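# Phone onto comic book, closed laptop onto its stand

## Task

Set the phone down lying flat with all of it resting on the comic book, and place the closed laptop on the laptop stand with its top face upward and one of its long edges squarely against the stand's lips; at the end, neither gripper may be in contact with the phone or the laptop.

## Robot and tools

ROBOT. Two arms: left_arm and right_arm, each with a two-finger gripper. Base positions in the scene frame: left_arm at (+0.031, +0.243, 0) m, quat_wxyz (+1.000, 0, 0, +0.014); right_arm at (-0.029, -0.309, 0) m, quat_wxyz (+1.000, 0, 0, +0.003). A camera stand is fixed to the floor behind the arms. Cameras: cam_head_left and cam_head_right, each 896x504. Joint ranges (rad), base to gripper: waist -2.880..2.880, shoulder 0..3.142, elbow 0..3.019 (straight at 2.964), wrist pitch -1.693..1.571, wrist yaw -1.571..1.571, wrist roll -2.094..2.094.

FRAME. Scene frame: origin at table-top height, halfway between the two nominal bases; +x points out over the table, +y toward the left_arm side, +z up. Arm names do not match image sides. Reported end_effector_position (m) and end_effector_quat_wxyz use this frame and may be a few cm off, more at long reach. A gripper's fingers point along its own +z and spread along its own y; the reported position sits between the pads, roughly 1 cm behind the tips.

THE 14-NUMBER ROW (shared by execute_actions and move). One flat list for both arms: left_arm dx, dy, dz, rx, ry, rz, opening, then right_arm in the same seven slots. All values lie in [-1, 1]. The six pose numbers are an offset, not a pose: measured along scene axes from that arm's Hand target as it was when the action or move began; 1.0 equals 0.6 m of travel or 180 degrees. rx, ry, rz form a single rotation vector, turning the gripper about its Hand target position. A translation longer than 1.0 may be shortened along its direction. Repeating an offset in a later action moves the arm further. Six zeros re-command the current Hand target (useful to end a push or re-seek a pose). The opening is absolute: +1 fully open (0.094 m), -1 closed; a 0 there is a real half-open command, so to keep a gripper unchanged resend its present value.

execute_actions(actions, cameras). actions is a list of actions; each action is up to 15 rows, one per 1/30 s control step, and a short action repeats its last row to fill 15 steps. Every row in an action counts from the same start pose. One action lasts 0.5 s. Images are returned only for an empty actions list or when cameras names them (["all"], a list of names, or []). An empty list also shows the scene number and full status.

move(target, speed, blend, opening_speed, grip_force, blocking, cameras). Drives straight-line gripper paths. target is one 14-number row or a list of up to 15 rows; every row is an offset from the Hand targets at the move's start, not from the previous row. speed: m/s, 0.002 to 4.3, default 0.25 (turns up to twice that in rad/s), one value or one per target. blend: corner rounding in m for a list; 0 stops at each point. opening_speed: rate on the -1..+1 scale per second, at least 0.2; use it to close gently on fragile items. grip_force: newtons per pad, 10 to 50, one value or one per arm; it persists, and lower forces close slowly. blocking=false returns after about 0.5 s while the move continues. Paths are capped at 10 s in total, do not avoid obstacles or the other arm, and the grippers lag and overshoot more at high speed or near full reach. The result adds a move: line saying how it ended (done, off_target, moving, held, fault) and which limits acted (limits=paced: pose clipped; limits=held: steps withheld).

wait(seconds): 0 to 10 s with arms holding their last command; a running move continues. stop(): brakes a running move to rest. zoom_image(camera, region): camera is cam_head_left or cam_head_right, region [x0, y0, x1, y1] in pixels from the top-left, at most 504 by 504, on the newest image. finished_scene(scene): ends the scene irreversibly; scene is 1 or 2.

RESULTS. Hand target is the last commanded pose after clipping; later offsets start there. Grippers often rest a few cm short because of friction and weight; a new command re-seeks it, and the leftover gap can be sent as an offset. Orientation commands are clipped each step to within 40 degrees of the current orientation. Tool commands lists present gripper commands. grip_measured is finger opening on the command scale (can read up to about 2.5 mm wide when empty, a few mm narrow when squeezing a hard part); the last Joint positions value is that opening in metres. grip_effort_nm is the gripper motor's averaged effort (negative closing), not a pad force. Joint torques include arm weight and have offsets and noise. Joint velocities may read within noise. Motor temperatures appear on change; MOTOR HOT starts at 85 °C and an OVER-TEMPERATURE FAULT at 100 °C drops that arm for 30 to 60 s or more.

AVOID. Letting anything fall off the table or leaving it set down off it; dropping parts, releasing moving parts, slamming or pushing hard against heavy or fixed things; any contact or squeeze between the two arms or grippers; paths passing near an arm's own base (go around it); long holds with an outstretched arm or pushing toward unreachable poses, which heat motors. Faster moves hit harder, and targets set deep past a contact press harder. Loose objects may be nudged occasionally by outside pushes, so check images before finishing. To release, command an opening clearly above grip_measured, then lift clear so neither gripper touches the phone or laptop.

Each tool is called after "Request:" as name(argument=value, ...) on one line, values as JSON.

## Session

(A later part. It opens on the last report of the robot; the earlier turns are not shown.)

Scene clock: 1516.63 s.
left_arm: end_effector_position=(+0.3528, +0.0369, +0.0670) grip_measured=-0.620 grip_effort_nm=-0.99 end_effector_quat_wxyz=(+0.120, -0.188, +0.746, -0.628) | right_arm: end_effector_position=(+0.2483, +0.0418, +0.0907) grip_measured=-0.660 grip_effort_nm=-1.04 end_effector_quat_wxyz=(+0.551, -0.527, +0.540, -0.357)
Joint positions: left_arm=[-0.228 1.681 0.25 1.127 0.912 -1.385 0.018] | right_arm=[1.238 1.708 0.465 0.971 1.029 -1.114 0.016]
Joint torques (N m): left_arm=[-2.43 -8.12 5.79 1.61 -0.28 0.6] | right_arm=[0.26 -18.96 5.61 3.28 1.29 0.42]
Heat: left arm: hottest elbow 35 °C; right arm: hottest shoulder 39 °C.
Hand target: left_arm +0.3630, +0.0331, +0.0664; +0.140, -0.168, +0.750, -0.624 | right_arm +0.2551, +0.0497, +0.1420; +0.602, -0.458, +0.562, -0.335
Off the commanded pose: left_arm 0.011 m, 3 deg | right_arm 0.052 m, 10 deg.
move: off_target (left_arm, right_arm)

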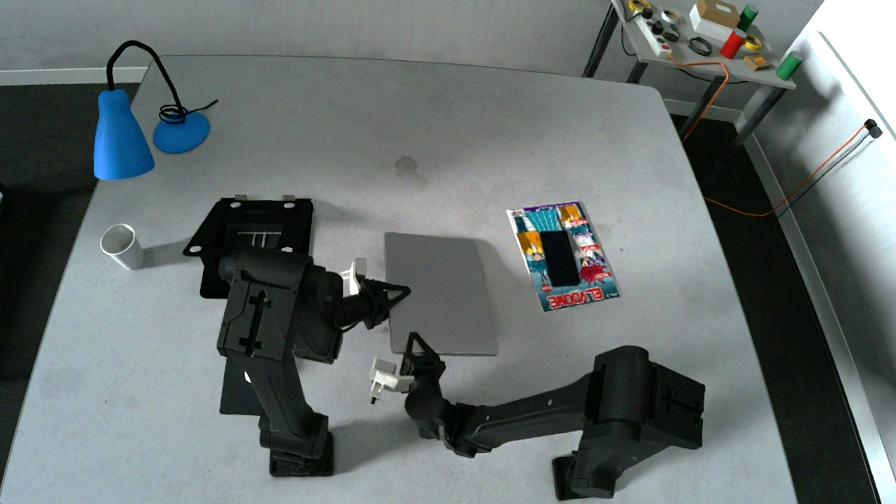

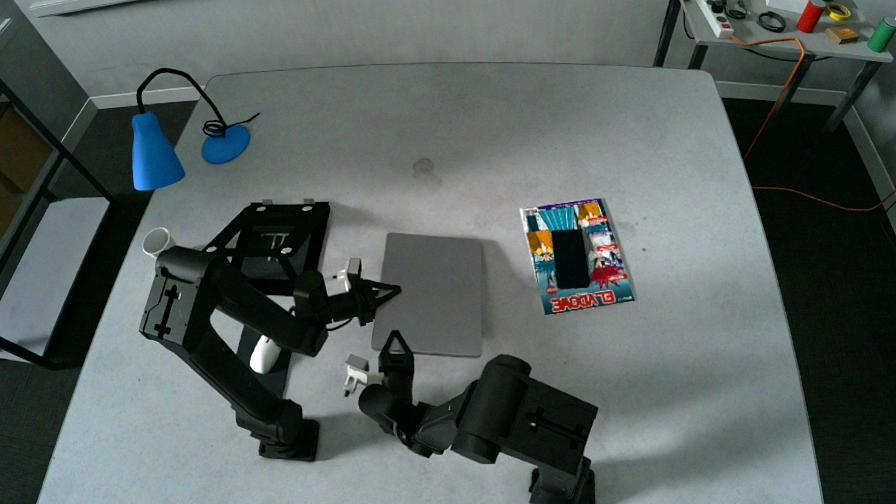

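Request:
move(target=[0, 0, 0.06, 0, 0, 0, -0.85, 0, 0, -0.06, 0, 0, 0, -0.85], speed=0.06, cameras=["cam_head_left", "cam_head_right"])

Request:
zoom_image(camera="cam_head_left", region=[310, 210, 510, 410])

Request:
zoom_image(camera="cam_head_right", region=[310, 210, 510, 410])

Scene clock: 1578.20 s.
left_arm: end_effector_position=(+0.3518, +0.0396, +0.0758) grip_measured=-0.631 grip_effort_nm=-1.00 end_effector_quat_wxyz=(+0.131, -0.185, +0.764, -0.604) | right_arm: end_effector_position=(+0.2482, +0.0424, +0.0902) grip_measured=-0.660 grip_effort_nm=-1.04 end_effector_quat_wxyz=(+0.577, -0.495, +0.549, -0.347)
Joint positions: left_arm=[-0.23 1.536 0.25 0.905 0.881 -1.294 0.017] | right_arm=[1.243 1.766 0.465 1.112 1.05 -1.111 0.016]
Joint torques (N m): left_arm=[-2.49 -11.87 7.25 1.89 1.03 -0.3] | right_arm=[0.03 -13.22 5.18 3 0.59 0.36]
Heat: left arm: hottest elbow 34 °C; right arm: hottest shoulder 39 °C.
Hand target: left_arm +0.3630, +0.0331, +0.1024; +0.140, -0.168, +0.750, -0.624 | right_arm +0.2551, +0.0497, +0.1060; +0.602, -0.458, +0.562, -0.335
Off the commanded pose: left_arm 0.030 m, 4 deg | right_arm 0.019 m, 6 deg.
move: off_target (left_arm, right_arm)

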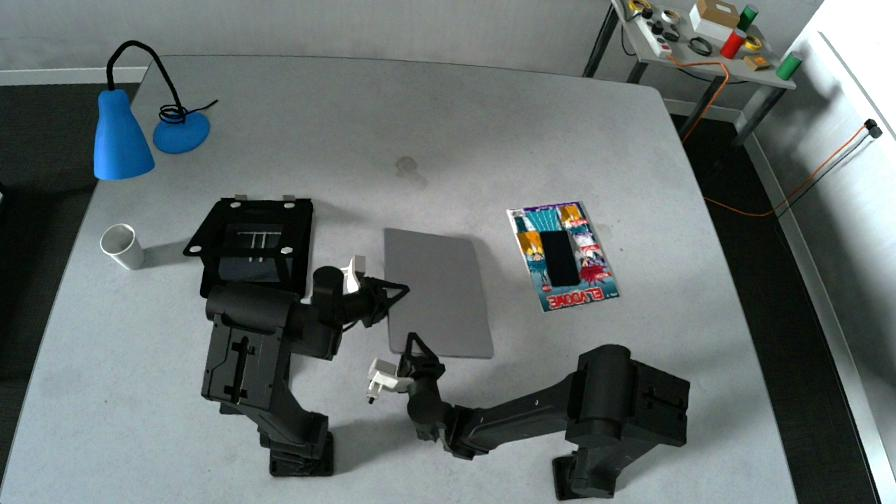

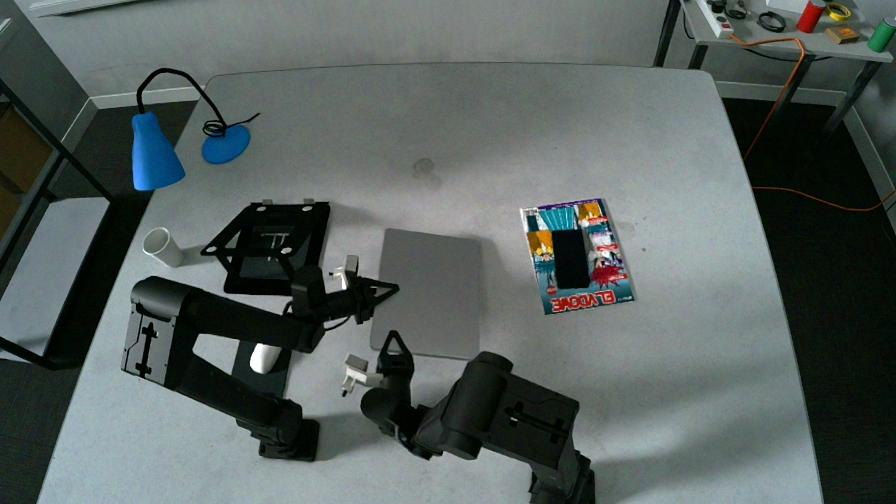

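Scaled by 2.520.

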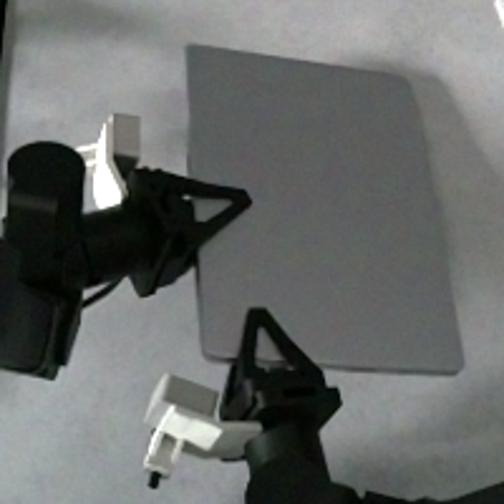

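Scaled by 2.520.

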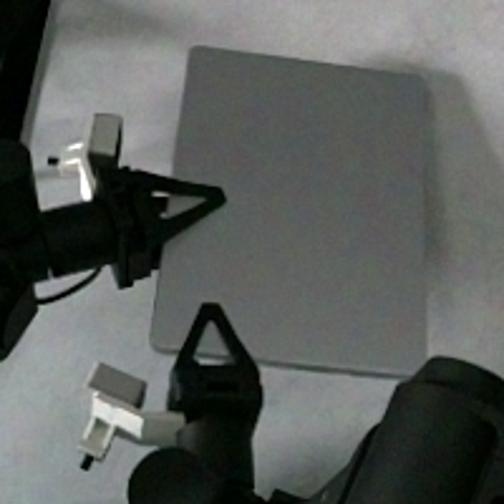

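Request:
execute_actions(actions=[])

Scene clock: 1595.13 s.
left_arm: end_effector_position=(+0.3518, +0.0396, +0.0757) grip_measured=-0.631 grip_effort_nm=-1.01 end_effector_quat_wxyz=(+0.131, -0.185, +0.764, -0.604) | right_arm: end_effector_position=(+0.2482, +0.0425, +0.0903) grip_measured=-0.660 grip_effort_nm=-1.04 end_effector_quat_wxyz=(+0.577, -0.495, +0.549, -0.347)
Joint positions: left_arm=[-0.23 1.536 0.25 0.905 0.881 -1.294 0.017] | right_arm=[1.243 1.766 0.465 1.113 1.05 -1.111 0.016]
Joint velocities: within noise
Joint torques (N m): left_arm=[-1.2 -12.81 7.65 1.95 1.01 -0.28] | right_arm=[0.15 -13.22 5.18 2.96 0.59 0.39]
Motor temperatures (°C): left_arm=[22 27 34 24 28 24 29] | right_arm=[26 37 33 26 26 24 29]
Heat: left arm: hottest elbow 34 °C; right arm: hottest shoulder 37 °C.
Hand target: left_arm +0.3630, +0.0331, +0.1024; +0.139, -0.168, +0.750, -0.624 | right_arm +0.2551, +0.0497, +0.1061; +0.602, -0.458, +0.562, -0.335
Tool commands: left_gripper/opening=-0.85 right_gripper/opening=-0.85
Off the commanded pose: left_arm 0.030 m, 4 deg | right_arm 0.019 m, 6 deg.

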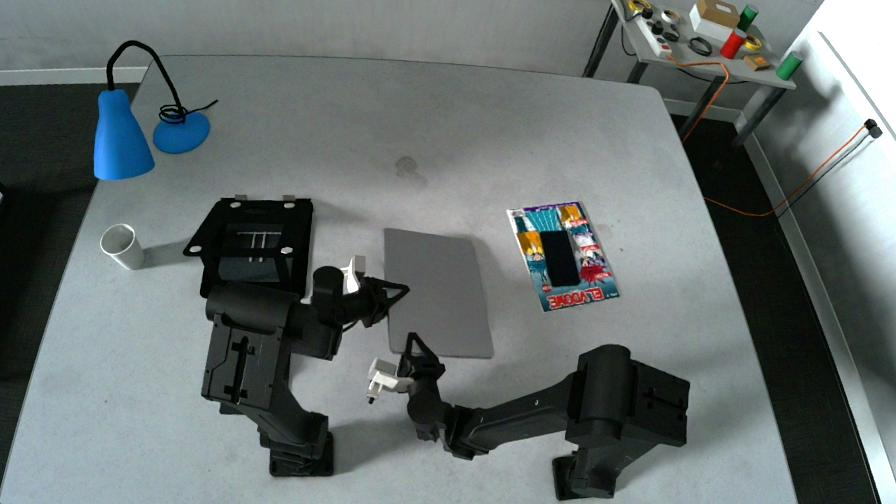

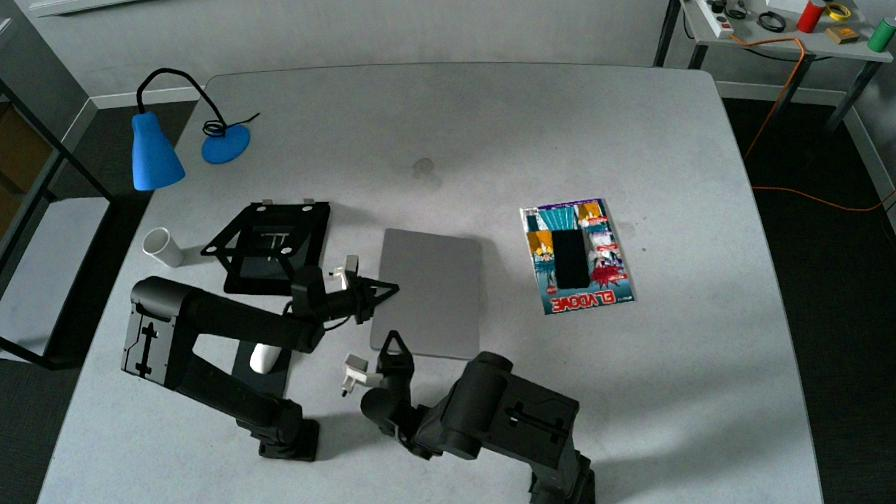

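Request:
zoom_image(camera="cam_head_left", region=[320, 200, 540, 420])

Request:
zoom_image(camera="cam_head_right", region=[320, 200, 540, 420])

Scaled by 2.291.

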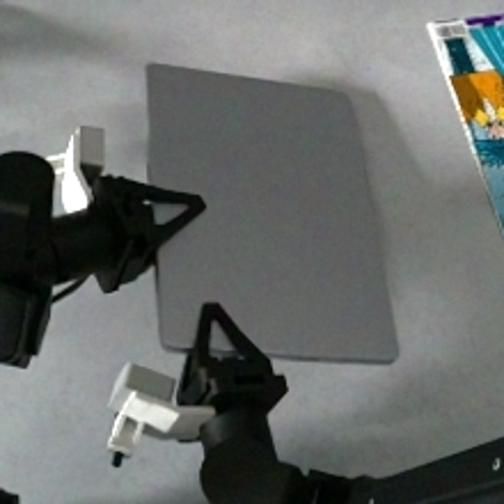

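Scaled by 2.291.

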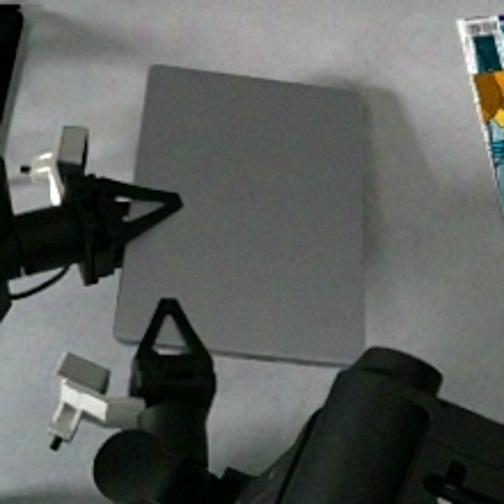

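Request:
move(target=[0, 0, 0.045, 0, 0, 0, -0.85, 0, 0, -0.015, 0, 0, 0, -0.85], speed=0.06, cameras=[])

Scene clock: 1624.97 s.
left_arm: end_effector_position=(+0.3490, +0.0436, +0.0834) grip_measured=-0.632 grip_effort_nm=-1.00 end_effector_quat_wxyz=(+0.138, -0.186, +0.778, -0.585) | right_arm: end_effector_position=(+0.2453, +0.0455, +0.0944) grip_measured=-0.660 grip_effort_nm=-1.04 end_effector_quat_wxyz=(+0.593, -0.481, +0.551, -0.337)
Joint positions: left_arm=[-0.229 1.42 0.25 0.733 0.855 -1.234 0.017] | right_arm=[1.253 1.781 0.465 1.174 1.054 -1.111 0.016]
Joint torques (N m): left_arm=[-1.61 -13.8 9.69 2.19 2.13 -0.76] | right_arm=[-0.62 -11.16 5.2 2.26 0.43 0.36]
Heat: left arm: hottest elbow 34 °C; right arm: hottest shoulder 35 °C.
Hand target: left_arm +0.3630, +0.0331, +0.1294; +0.139, -0.168, +0.750, -0.624 | right_arm +0.2551, +0.0497, +0.0970; +0.602, -0.458, +0.562, -0.335
Off the commanded pose: left_arm 0.049 m, 6 deg | right_arm 0.011 m, 3 deg.
move: off_target (left_arm, right_arm)
No camera images: "cameras" was empty.

Request:
move(target=[[0, 0, 0, 0, 0, 0, -0.85, 0, 0, 0, 0, 0, 0, 0.3], [0, 0, 0, 0, 0, 0, -0.85, -0.19, -0.034, 0, 0, 0, 0, 0.3]], speed=[0.06, 0.1], opening_speed=1.0, cameras=["all"])

Scene clock: 1634.23 s.
left_arm: end_effector_position=(+0.3449, +0.0418, +0.0853) grip_measured=-0.633 grip_effort_nm=-1.01 end_effector_quat_wxyz=(+0.118, -0.193, +0.774, -0.591) | right_arm: end_effector_position=(+0.1445, +0.0308, +0.0939) grip_measured=+0.299 grip_effort_nm=0.07 end_effector_quat_wxyz=(+0.600, -0.457, +0.561, -0.340)
Joint positions: left_arm=[-0.229 1.411 0.25 0.717 0.879 -1.267 0.017] | right_arm=[1.561 1.729 0.399 1.054 1.391 -0.926 0.061]
Joint torques (N m): left_arm=[-2.08 -13.04 10.07 2.86 1.18 -0.55] | right_arm=[1.26 -13.16 2.35 0.8 0.26 0.25]
Heat: left arm: hottest elbow 35 °C; right arm: hottest shoulder 35 °C.
Hand target: left_arm +0.3630, +0.0330, +0.1294; +0.140, -0.168, +0.750, -0.624 | right_arm +0.1410, +0.0293, +0.0970; +0.602, -0.458, +0.562, -0.335
Off the commanded pose: left_arm 0.048 m, 6 deg | right_arm 0.005 m, 1 deg.
move: off_target (left_arm)

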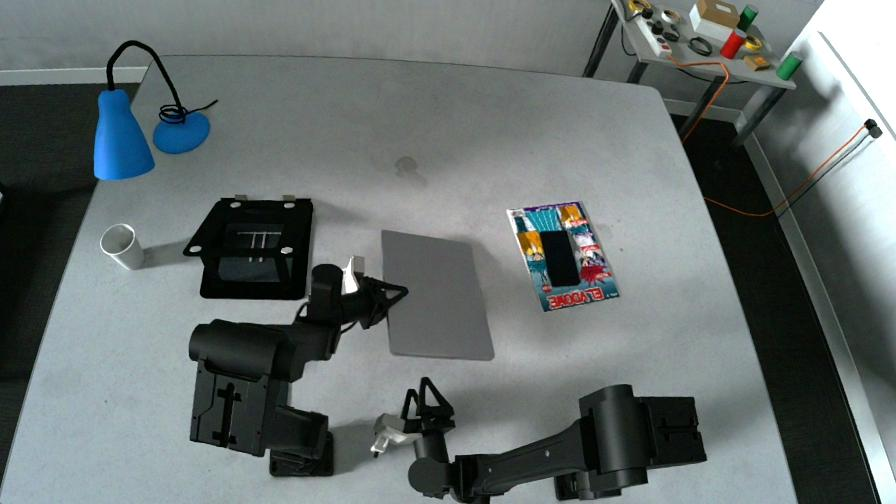

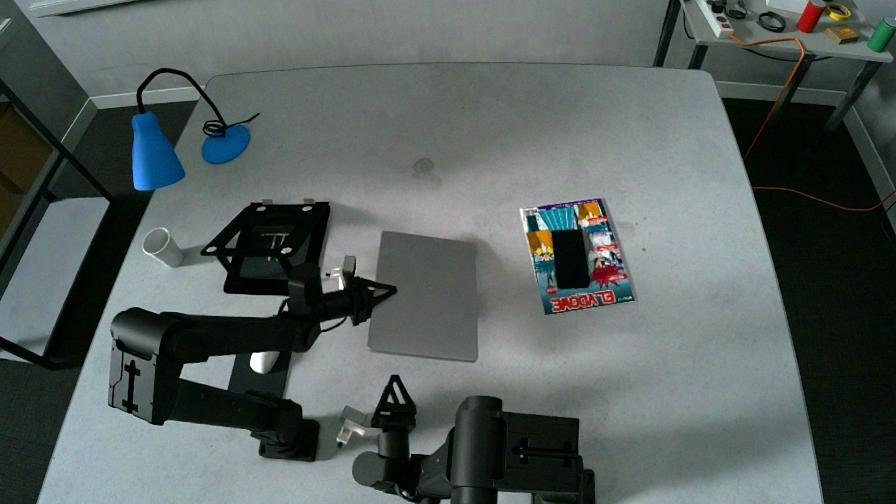

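Request:
move(target=[[0, 0, 0, 0, 0, 0, -0.85, 0, 0, 0.205, 0, 0, 0, 0.3], [0, 0, 0, 0, 0, 0, -0.85, 0.182, -0.215, 0.255, 0, 0, 0, 0.3], [0, 0, 0, 0, 0, 0, -0.85, 0.315, -0.715, 0.255, 0, 0, 0, 0.3]], speed=0.3, blend=[0.05, 0.05, 0], cameras=["all"])

Scene clock: 1649.67 s.
left_arm: end_effector_position=(+0.3449, +0.0418, +0.0853) grip_measured=-0.633 grip_effort_nm=-1.00 end_effector_quat_wxyz=(+0.118, -0.193, +0.774, -0.591) | right_arm: end_effector_position=(+0.3153, -0.3886, +0.2183) grip_measured=+0.299 grip_effort_nm=0.07 end_effector_quat_wxyz=(+0.594, -0.459, +0.583, -0.311)
Joint positions: left_arm=[-0.229 1.411 0.25 0.717 0.879 -1.267 0.017] | right_arm=[-0.571 0.815 0.243 0.435 -0.744 -1.242 0.061]
Joint torques (N m): left_arm=[-1.26 -13.16 9.8 2.74 1.28 -0.54] | right_arm=[-0.03 -2.14 12.67 2.18 -0.12 0.24]
Heat: left arm: hottest elbow 35 °C; right arm: hottest shoulder 35 °C.
Hand target: left_arm +0.3630, +0.0330, +0.1294; +0.140, -0.168, +0.750, -0.624 | right_arm +0.3299, -0.3998, +0.2498; +0.602, -0.458, +0.563, -0.335
Off the commanded pose: left_arm 0.048 m, 6 deg | right_arm 0.037 m, 4 deg.
move: off_target (left_arm, right_arm)

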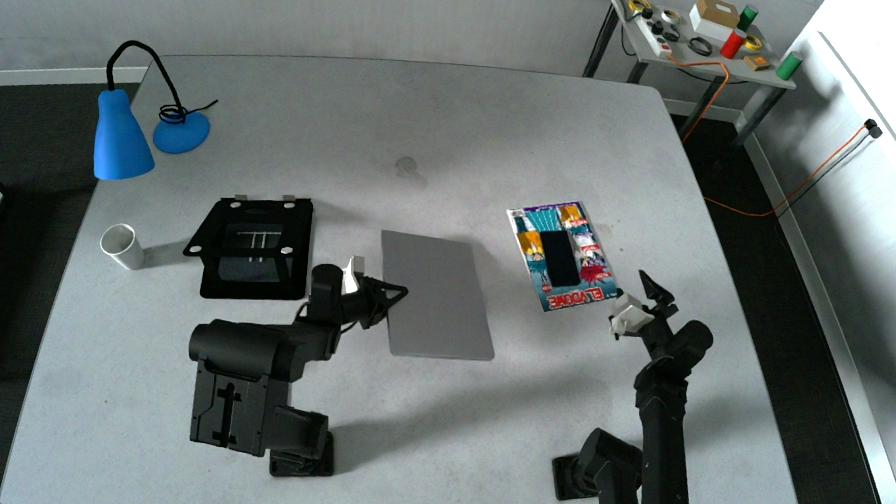

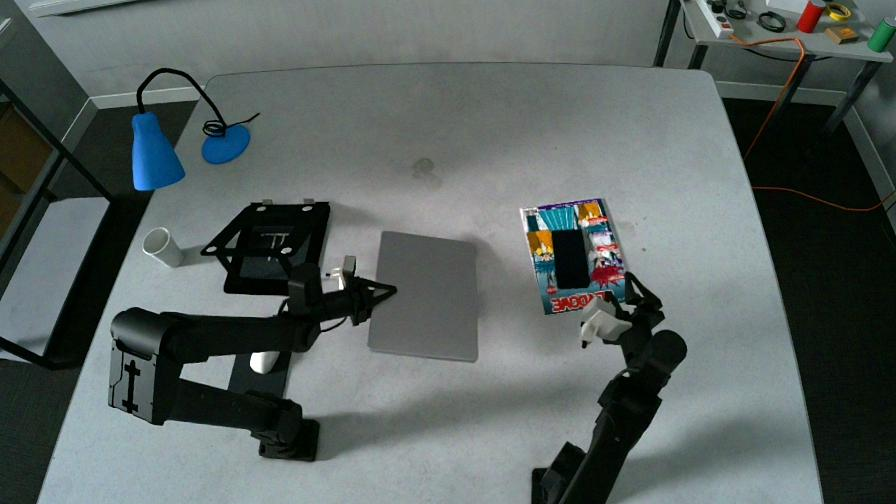

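Request:
move(target=[0, 0, 0.12, 0, 0, 0, -0.85, 0, 0, 0, 0, 0, 0, 0.3], speed=0.08, cameras=["all"])

Scene clock: 1654.37 s.
left_arm: end_effector_position=(+0.3197, +0.0475, +0.1146) grip_measured=-0.633 grip_effort_nm=-1.01 end_effector_quat_wxyz=(+0.074, -0.236, +0.782, -0.573) | right_arm: end_effector_position=(+0.3153, -0.3886, +0.2184) grip_measured=+0.299 grip_effort_nm=0.06 end_effector_quat_wxyz=(+0.594, -0.459, +0.583, -0.311)
Joint positions: left_arm=[-0.229 1.106 0.25 0.312 0.873 -1.3 0.017] | right_arm=[-0.571 0.815 0.243 0.435 -0.744 -1.242 0.061]
Joint torques (N m): left_arm=[-1.61 -12.22 18.89 3.34 1.54 -0.15] | right_arm=[0.09 -2.08 12.66 2.04 -0.12 0.24]
Heat: left arm: hottest elbow 35 °C; right arm: hottest shoulder 34 °C.
Hand target: left_arm +0.3630, +0.0330, +0.2014; +0.139, -0.168, +0.750, -0.624 | right_arm +0.3299, -0.3998, +0.2499; +0.602, -0.458, +0.562, -0.335
Off the commanded pose: left_arm 0.098 m, 13 deg | right_arm 0.036 m, 4 deg.
move: off_target (left_arm, right_arm)

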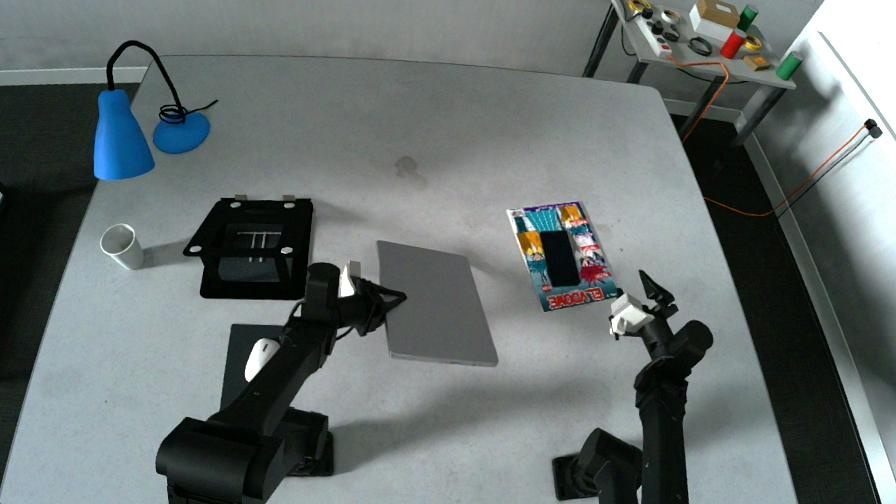

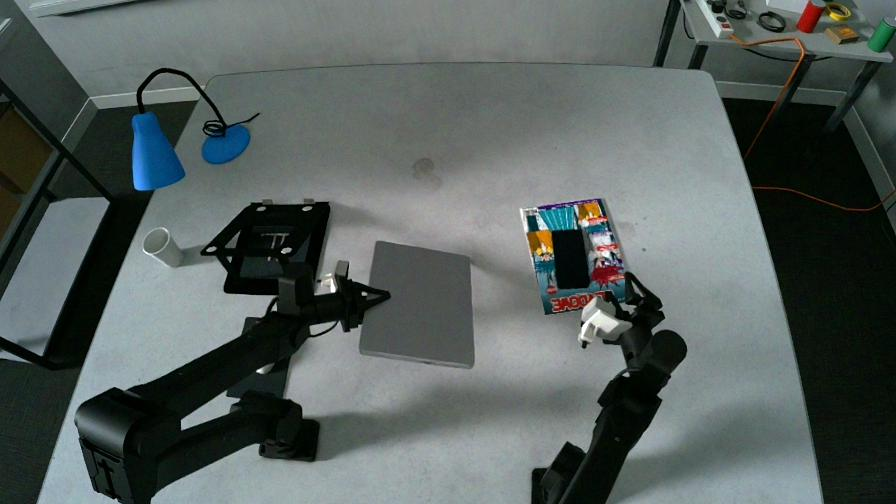

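Request:
move(target=[0, 0, 0.1, 0, 0, 0, -0.85, 0, 0, 0, 0, 0, 0, 0.3], speed=0.08, cameras=["all"])

Scene clock: 1688.20 s.
left_arm: end_effector_position=(+0.3033, +0.0510, +0.1414) grip_measured=-0.633 grip_effort_nm=-1.01 end_effector_quat_wxyz=(+0.056, -0.250, +0.786, -0.562) | right_arm: end_effector_position=(+0.3153, -0.3886, +0.2184) grip_measured=+0.299 grip_effort_nm=0.07 end_effector_quat_wxyz=(+0.594, -0.459, +0.583, -0.311)
Joint positions: left_arm=[-0.229 0.909 0.28 0.031 0.872 -1.299 0.017] | right_arm=[-0.571 0.815 0.243 0.435 -0.744 -1.242 0.061]
Joint torques (N m): left_arm=[-1.14 -9.29 26.19 3.1 1.82 -0.14] | right_arm=[0.03 -2.14 12.68 2.03 -0.12 0.24]
Motor temperatures (°C): left_arm=[22 27 41 24 32 24 30] | right_arm=[26 33 41 26 25 23 27]
Heat: left arm: hottest elbow 41 °C; right arm: hottest elbow 41 °C.
Hand target: left_arm +0.3630, +0.0330, +0.2614; +0.139, -0.168, +0.750, -0.624 | right_arm +0.3299, -0.3998, +0.2499; +0.602, -0.458, +0.562, -0.335
Off the commanded pose: left_arm 0.135 m, 16 deg | right_arm 0.036 m, 4 deg.
move: off_target (left_arm, right_arm)

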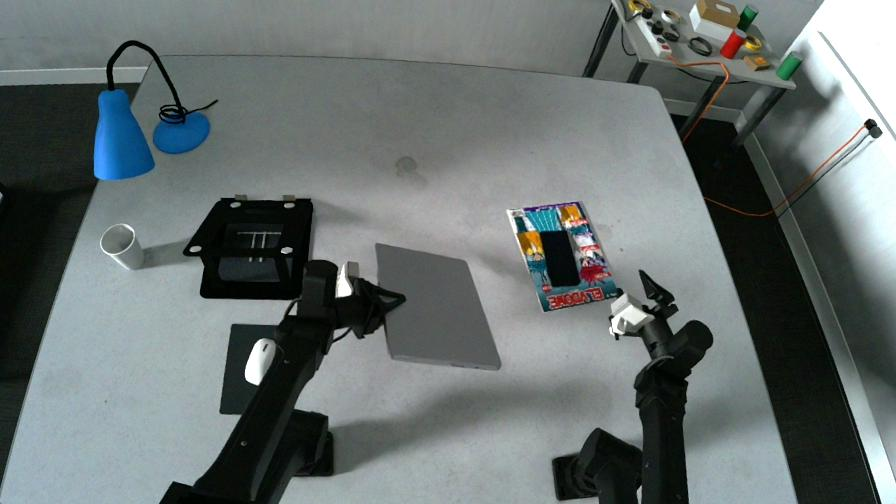

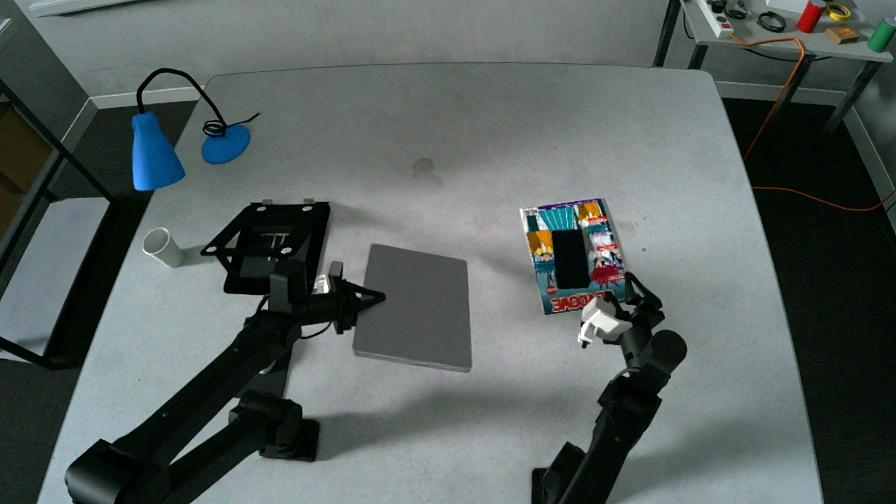

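Request:
zoom_image(camera="cam_head_left", region=[160, 180, 340, 320])

Request:
zoom_image(camera="cam_head_right", region=[180, 180, 360, 320])

Scaled by 2.800.

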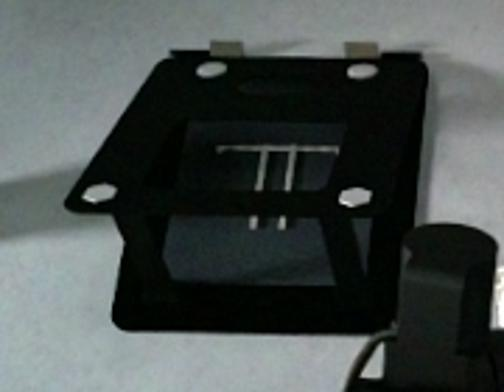

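Scaled by 2.800.

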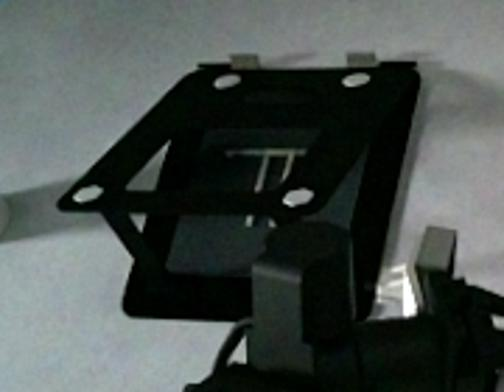

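Request:
move(target=[0, 0, 0.08, 0, 0, 0, -0.85, -0.024, 0.019, -0.06, 0, 0, 0, 0.3], speed=0.1, cameras=[])

Scene clock: 1818.80 s.
left_arm: end_effector_position=(+0.3092, +0.0495, +0.1818) grip_measured=-0.633 grip_effort_nm=-1.01 end_effector_quat_wxyz=(+0.056, -0.248, +0.787, -0.563) | right_arm: end_effector_position=(+0.3164, -0.3904, +0.2210) grip_measured=+0.299 grip_effort_nm=0.07 end_effector_quat_wxyz=(+0.601, -0.458, +0.559, -0.339)
Joint positions: left_arm=[-0.229 0.827 0.369 -0.14 0.875 -1.297 0.017] | right_arm=[-0.571 0.858 0.219 0.577 -0.737 -1.242 0.061]
Joint torques (N m): left_arm=[-0.85 -7.82 27.99 3.21 1.84 -0.11] | right_arm=[0.91 -2.37 7.02 1.87 0.04 0.26]
Motor temperatures (°C): left_arm=[22 26 76 24 39 24 30] | right_arm=[26 32 48 26 24 23 26]
Heat: left arm: hottest elbow 76 °C; right arm: hottest elbow 48 °C.
Hand target: left_arm +0.3630, +0.0330, +0.3095; +0.139, -0.168, +0.750, -0.624 | right_arm +0.3155, -0.3883, +0.2139; +0.602, -0.458, +0.562, -0.335
Off the commanded pose: left_arm 0.139 m, 16 deg | right_arm 0.007 m, 1 deg.
move: off_target (left_arm)
No camera images: "cameras" was empty.

Request:
move(target=[-0.06, 0.02, -0.15, 0, 0, 0, -0.85, 0, 0, 0, 0, 0, 0, 0.3], speed=0.15, cameras=["all"])

Scene clock: 1823.60 s.
left_arm: end_effector_position=(+0.3041, +0.0500, +0.1535) grip_measured=-0.633 grip_effort_nm=-1.01 end_effector_quat_wxyz=(+0.084, -0.219, +0.782, -0.578) | right_arm: end_effector_position=(+0.3164, -0.3904, +0.2210) grip_measured=+0.299 grip_effort_nm=0.07 end_effector_quat_wxyz=(+0.601, -0.458, +0.559, -0.339)
Joint positions: left_arm=[-0.227 0.886 0.271 0.088 0.886 -1.275 0.017] | right_arm=[-0.571 0.858 0.219 0.577 -0.737 -1.242 0.061]
Joint torques (N m): left_arm=[-0.56 -8.53 15.9 5.07 1.58 -0.27] | right_arm=[0.91 -2.37 7.02 2 0.05 0.26]
Motor temperatures (°C): left_arm=[22 26 74 24 39 24 30] | right_arm=[26 32 47 26 24 23 26]
Heat: left arm: hottest elbow 74 °C; right arm: hottest elbow 47 °C.
Hand target: left_arm +0.3270, +0.0451, +0.2196; +0.140, -0.168, +0.750, -0.624 | right_arm +0.3155, -0.3883, +0.2140; +0.602, -0.458, +0.562, -0.335
Off the commanded pose: left_arm 0.070 m, 11 deg | right_arm 0.007 m, 1 deg.
move: off_target (left_arm)

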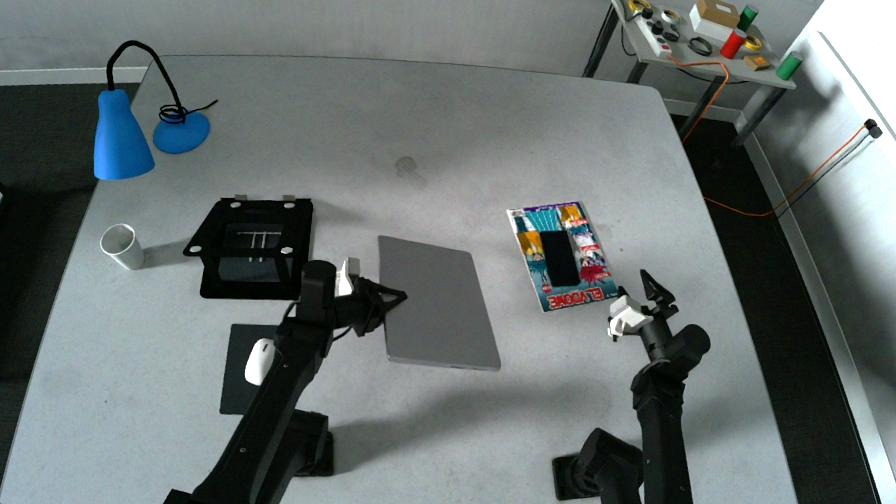

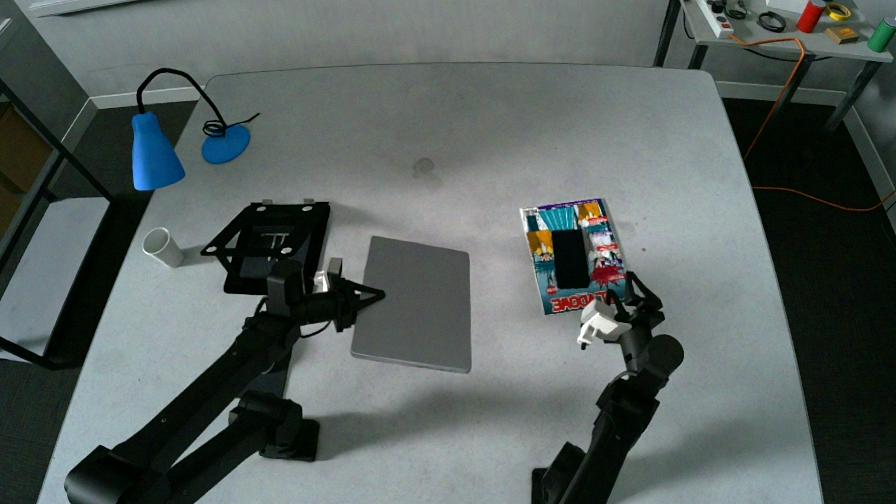

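Request:
move(target=[0.005, 0.108, -0.005, -0.0104, -0.0093, 0.1654, -0.85, 0, 0, 0, 0, 0, 0, 0.3], speed=0.15, cameras=["all"])

Scene clock: 1869.90 s.
left_arm: end_effector_position=(+0.3129, +0.1178, +0.1321) grip_measured=-0.633 grip_effort_nm=-1.01 end_effector_quat_wxyz=(+0.250, -0.396, +0.718, -0.515) | right_arm: end_effector_position=(+0.3164, -0.3904, +0.2210) grip_measured=+0.299 grip_effort_nm=0.07 end_effector_quat_wxyz=(+0.601, -0.458, +0.559, -0.339)
Joint positions: left_arm=[-0.229 0.592 0.106 0.105 0.388 -1.473 0.017] | right_arm=[-0.571 0.858 0.219 0.577 -0.737 -1.242 0.061]
Joint torques (N m): left_arm=[-2.43 -7.47 17.28 4.75 0.51 -0.34] | right_arm=[0.97 -2.37 7.04 2 0.04 0.25]
Motor temperatures (°C): left_arm=[22 26 59 25 38 24 30] | right_arm=[26 32 40 26 24 23 26]
Heat: left arm: hottest elbow 59 °C; right arm: hottest elbow 40 °C.
Hand target: left_arm +0.3300, +0.1098, +0.2165; +0.303, -0.348, +0.670, -0.582 | right_arm +0.3155, -0.3883, +0.2140; +0.602, -0.458, +0.562, -0.335
Off the commanded pose: left_arm 0.087 m, 12 deg | right_arm 0.007 m, 1 deg.
move: off_target (left_arm)

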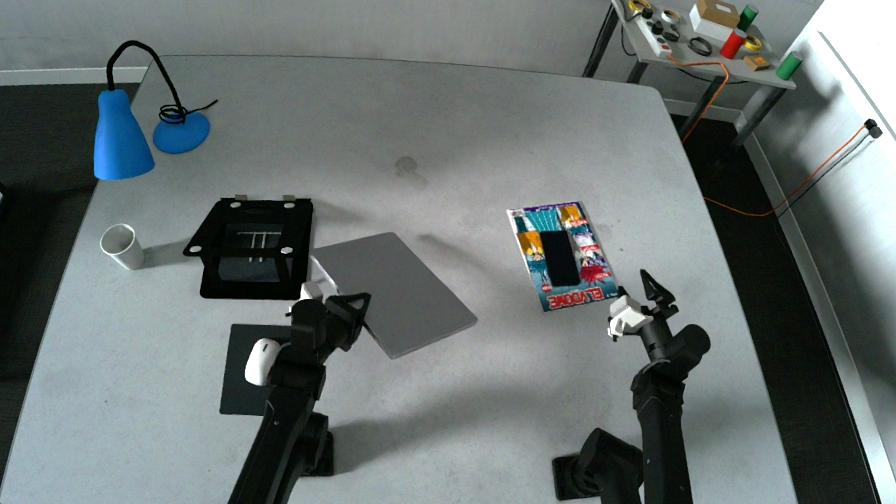

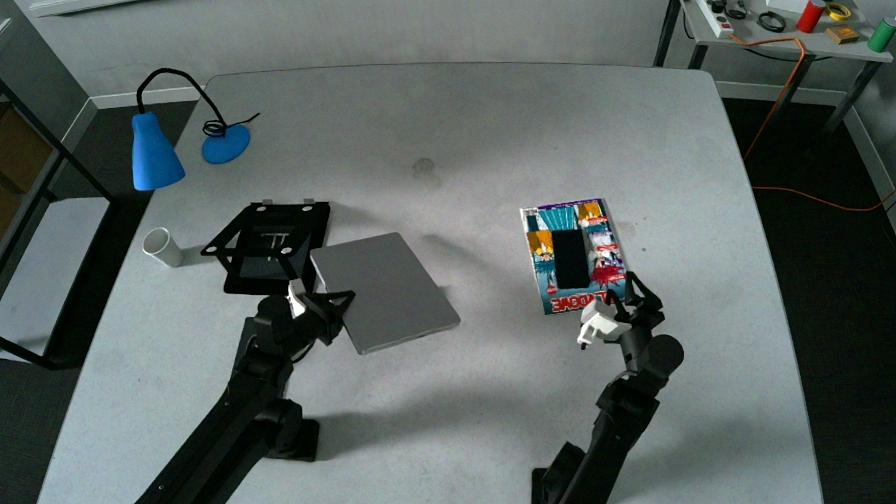

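Request:
move(target=[[-0.0192, -0.0313, 0.0725, -0.0368, -0.0263, -0.21, -0.85, 0, 0, 0, 0, 0, 0, 0.3], [-0.0192, -0.0313, 0.2392, -0.0368, -0.0263, -0.21, -0.85, 0, 0, 0, 0, 0, 0, 0.3]], speed=0.15, blend=[0.04, 0], cameras=["all"])

Scene clock: 1981.23 s.
left_arm: end_effector_position=(+0.2882, +0.0881, +0.2555) grip_measured=-0.633 grip_effort_nm=-1.01 end_effector_quat_wxyz=(+0.030, -0.184, +0.705, -0.684) | right_arm: end_effector_position=(+0.3164, -0.3904, +0.2210) grip_measured=+0.299 grip_effort_nm=0.07 end_effector_quat_wxyz=(+0.601, -0.458, +0.559, -0.339)
Joint positions: left_arm=[0.029 0.721 0.328 0.134 1.321 -1.532 0.017] | right_arm=[-0.571 0.858 0.219 0.577 -0.737 -1.242 0.061]
Joint torques (N m): left_arm=[-0.97 -5.07 27.75 2.43 0.97 -0.08] | right_arm=[0.91 -2.32 7.02 1.99 0.05 0.25]
Motor temperatures (°C): left_arm=[22 26 55 25 33 24 31] | right_arm=[26 32 37 26 24 23 25]
Heat: left arm: hottest elbow 55 °C; right arm: hottest elbow 37 °C.
Hand target: left_arm +0.3184, +0.0910, +0.3600; +0.105, -0.105, +0.700, -0.699 | right_arm +0.3155, -0.3883, +0.2140; +0.602, -0.458, +0.562, -0.335
Off the commanded pose: left_arm 0.109 m, 13 deg | right_arm 0.007 m, 1 deg.
move: off_target (left_arm)

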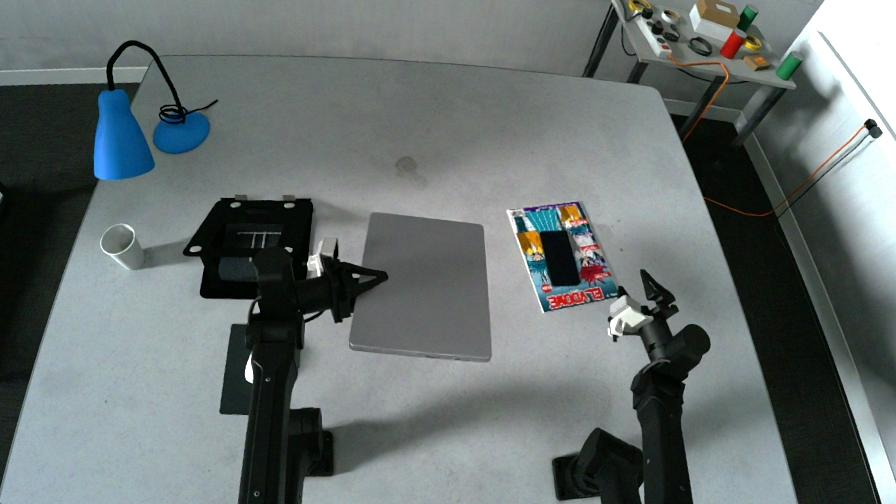

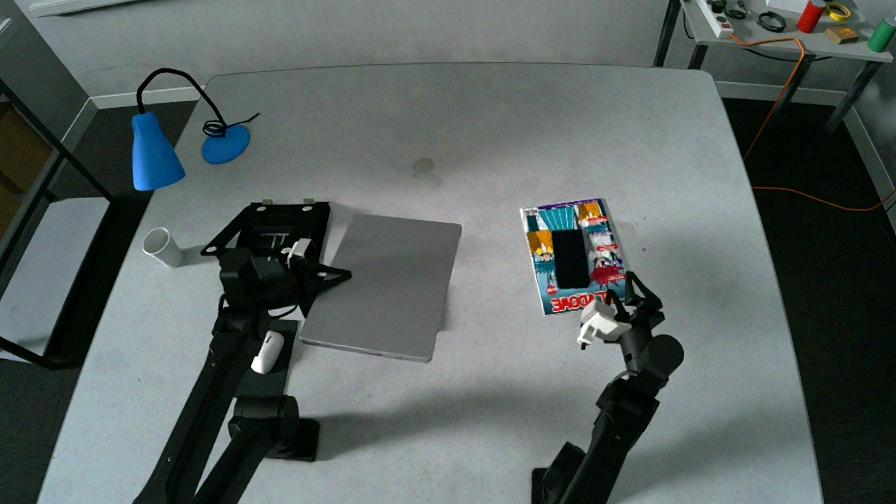

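Request:
move(target=[0.1408, 0.1067, 0.04, 0, 0, 0.1833, -0.85, 0, 0, 0, 0, 0, 0, 0.3], speed=0.15, cameras=["all"])

Scene clock: 1987.60 s.
left_arm: end_effector_position=(+0.3556, +0.1528, +0.2236) grip_measured=-0.633 grip_effort_nm=-1.01 end_effector_quat_wxyz=(+0.194, -0.401, +0.676, -0.587) | right_arm: end_effector_position=(+0.3164, -0.3904, +0.2210) grip_measured=+0.299 grip_effort_nm=0.07 end_effector_quat_wxyz=(+0.601, -0.458, +0.559, -0.339)
Joint positions: left_arm=[0.08 0.682 0.328 0.009 0.796 -1.536 0.017] | right_arm=[-0.571 0.858 0.219 0.577 -0.737 -1.242 0.061]
Joint torques (N m): left_arm=[-0.73 -7.82 -25.47 3.89 0.89 -0.22] | right_arm=[0.91 -2.26 7.02 1.99 0.04 0.26]
Motor temperatures (°C): left_arm=[22 26 56 25 33 24 31] | right_arm=[26 32 37 26 24 23 25]
Heat: left arm: hottest elbow 56 °C; right arm: hottest elbow 37 °C.
Hand target: left_arm +0.4029, +0.1551, +0.3839; +0.299, -0.300, +0.641, -0.640 | right_arm +0.3155, -0.3883, +0.2140; +0.602, -0.458, +0.562, -0.335
Off the commanded pose: left_arm 0.167 m, 18 deg | right_arm 0.007 m, 1 deg.
move: off_target (left_arm)

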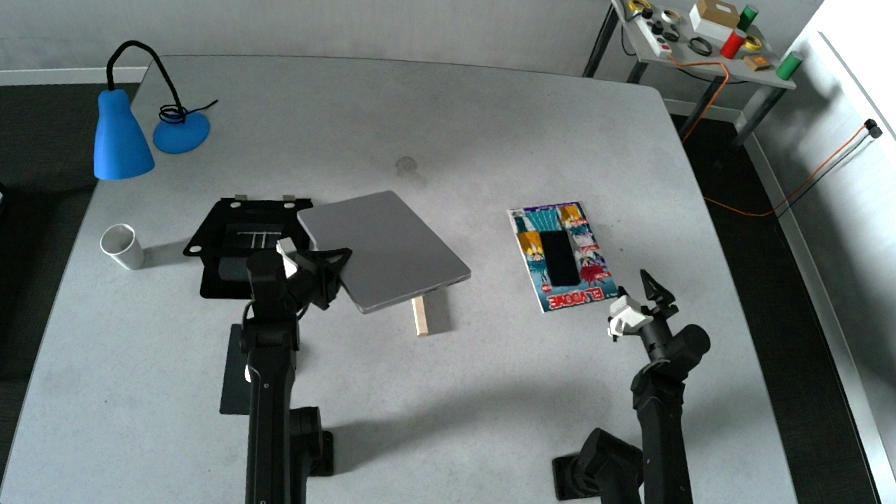

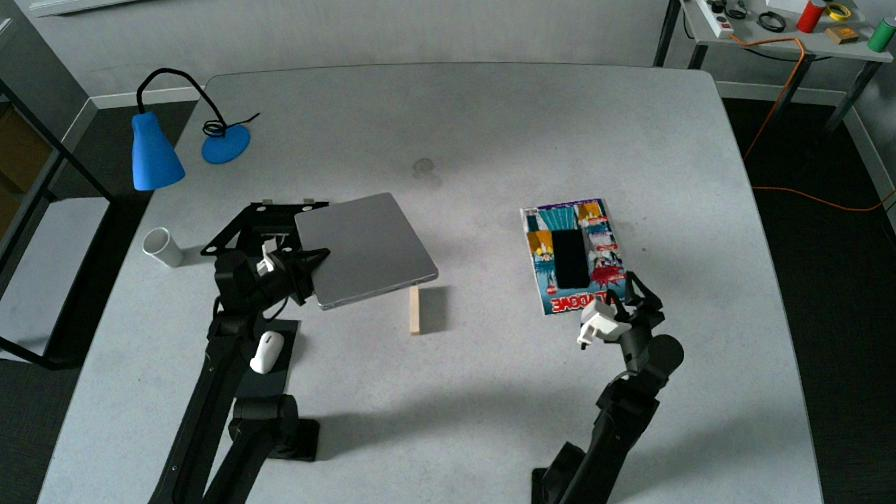

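Request:
move(target=[[0.0735, 0.1707, 0.03, 0, 0, 0.1944, -0.85, 0, 0, 0, 0, 0, 0, 0.3], [0.0618, 0.3098, 0.04, 0, 0, 0.3444, -0.85, 0, 0, 0, 0, 0, 0, 0.3]], speed=0.15, blend=[0.03, 0], cameras=["all"])

Scene clock: 2000.67 s.
left_arm: end_effector_position=(+0.3720, +0.3298, +0.2150) grip_measured=-0.633 grip_effort_nm=-1.01 end_effector_quat_wxyz=(-0.487, +0.659, -0.500, +0.281) | right_arm: end_effector_position=(+0.3164, -0.3904, +0.2210) grip_measured=+0.299 grip_effort_nm=0.07 end_effector_quat_wxyz=(+0.601, -0.458, +0.559, -0.339)
Joint positions: left_arm=[0.1 0.635 0.363 -0.117 -0.25 -1.547 0.017] | right_arm=[-0.571 0.858 0.219 0.577 -0.737 -1.242 0.061]
Joint torques (N m): left_arm=[-2.37 -7.18 -25.29 5.49 -0.36 -0.22] | right_arm=[0.85 -2.26 6.99 2.02 0.05 0.26]
Motor temperatures (°C): left_arm=[22 26 61 25 33 24 31] | right_arm=[26 32 36 26 24 23 25]
Heat: left arm: hottest elbow 61 °C; right arm: hottest elbow 36 °C.
Hand target: left_arm +0.4400, +0.3410, +0.4080; -0.586, +0.587, -0.395, +0.395 | right_arm +0.3155, -0.3883, +0.2140; +0.602, -0.458, +0.562, -0.335
Off the commanded pose: left_arm 0.205 m, 23 deg | right_arm 0.007 m, 1 deg.
move: off_target (left_arm)

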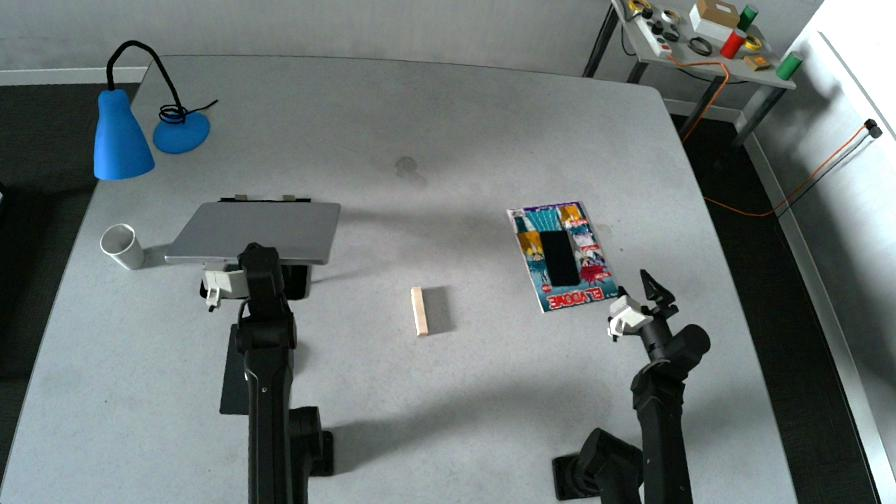

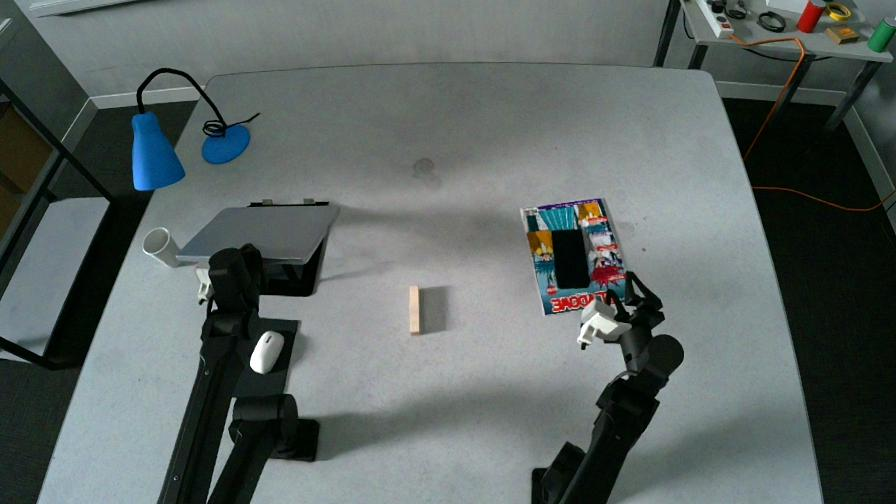

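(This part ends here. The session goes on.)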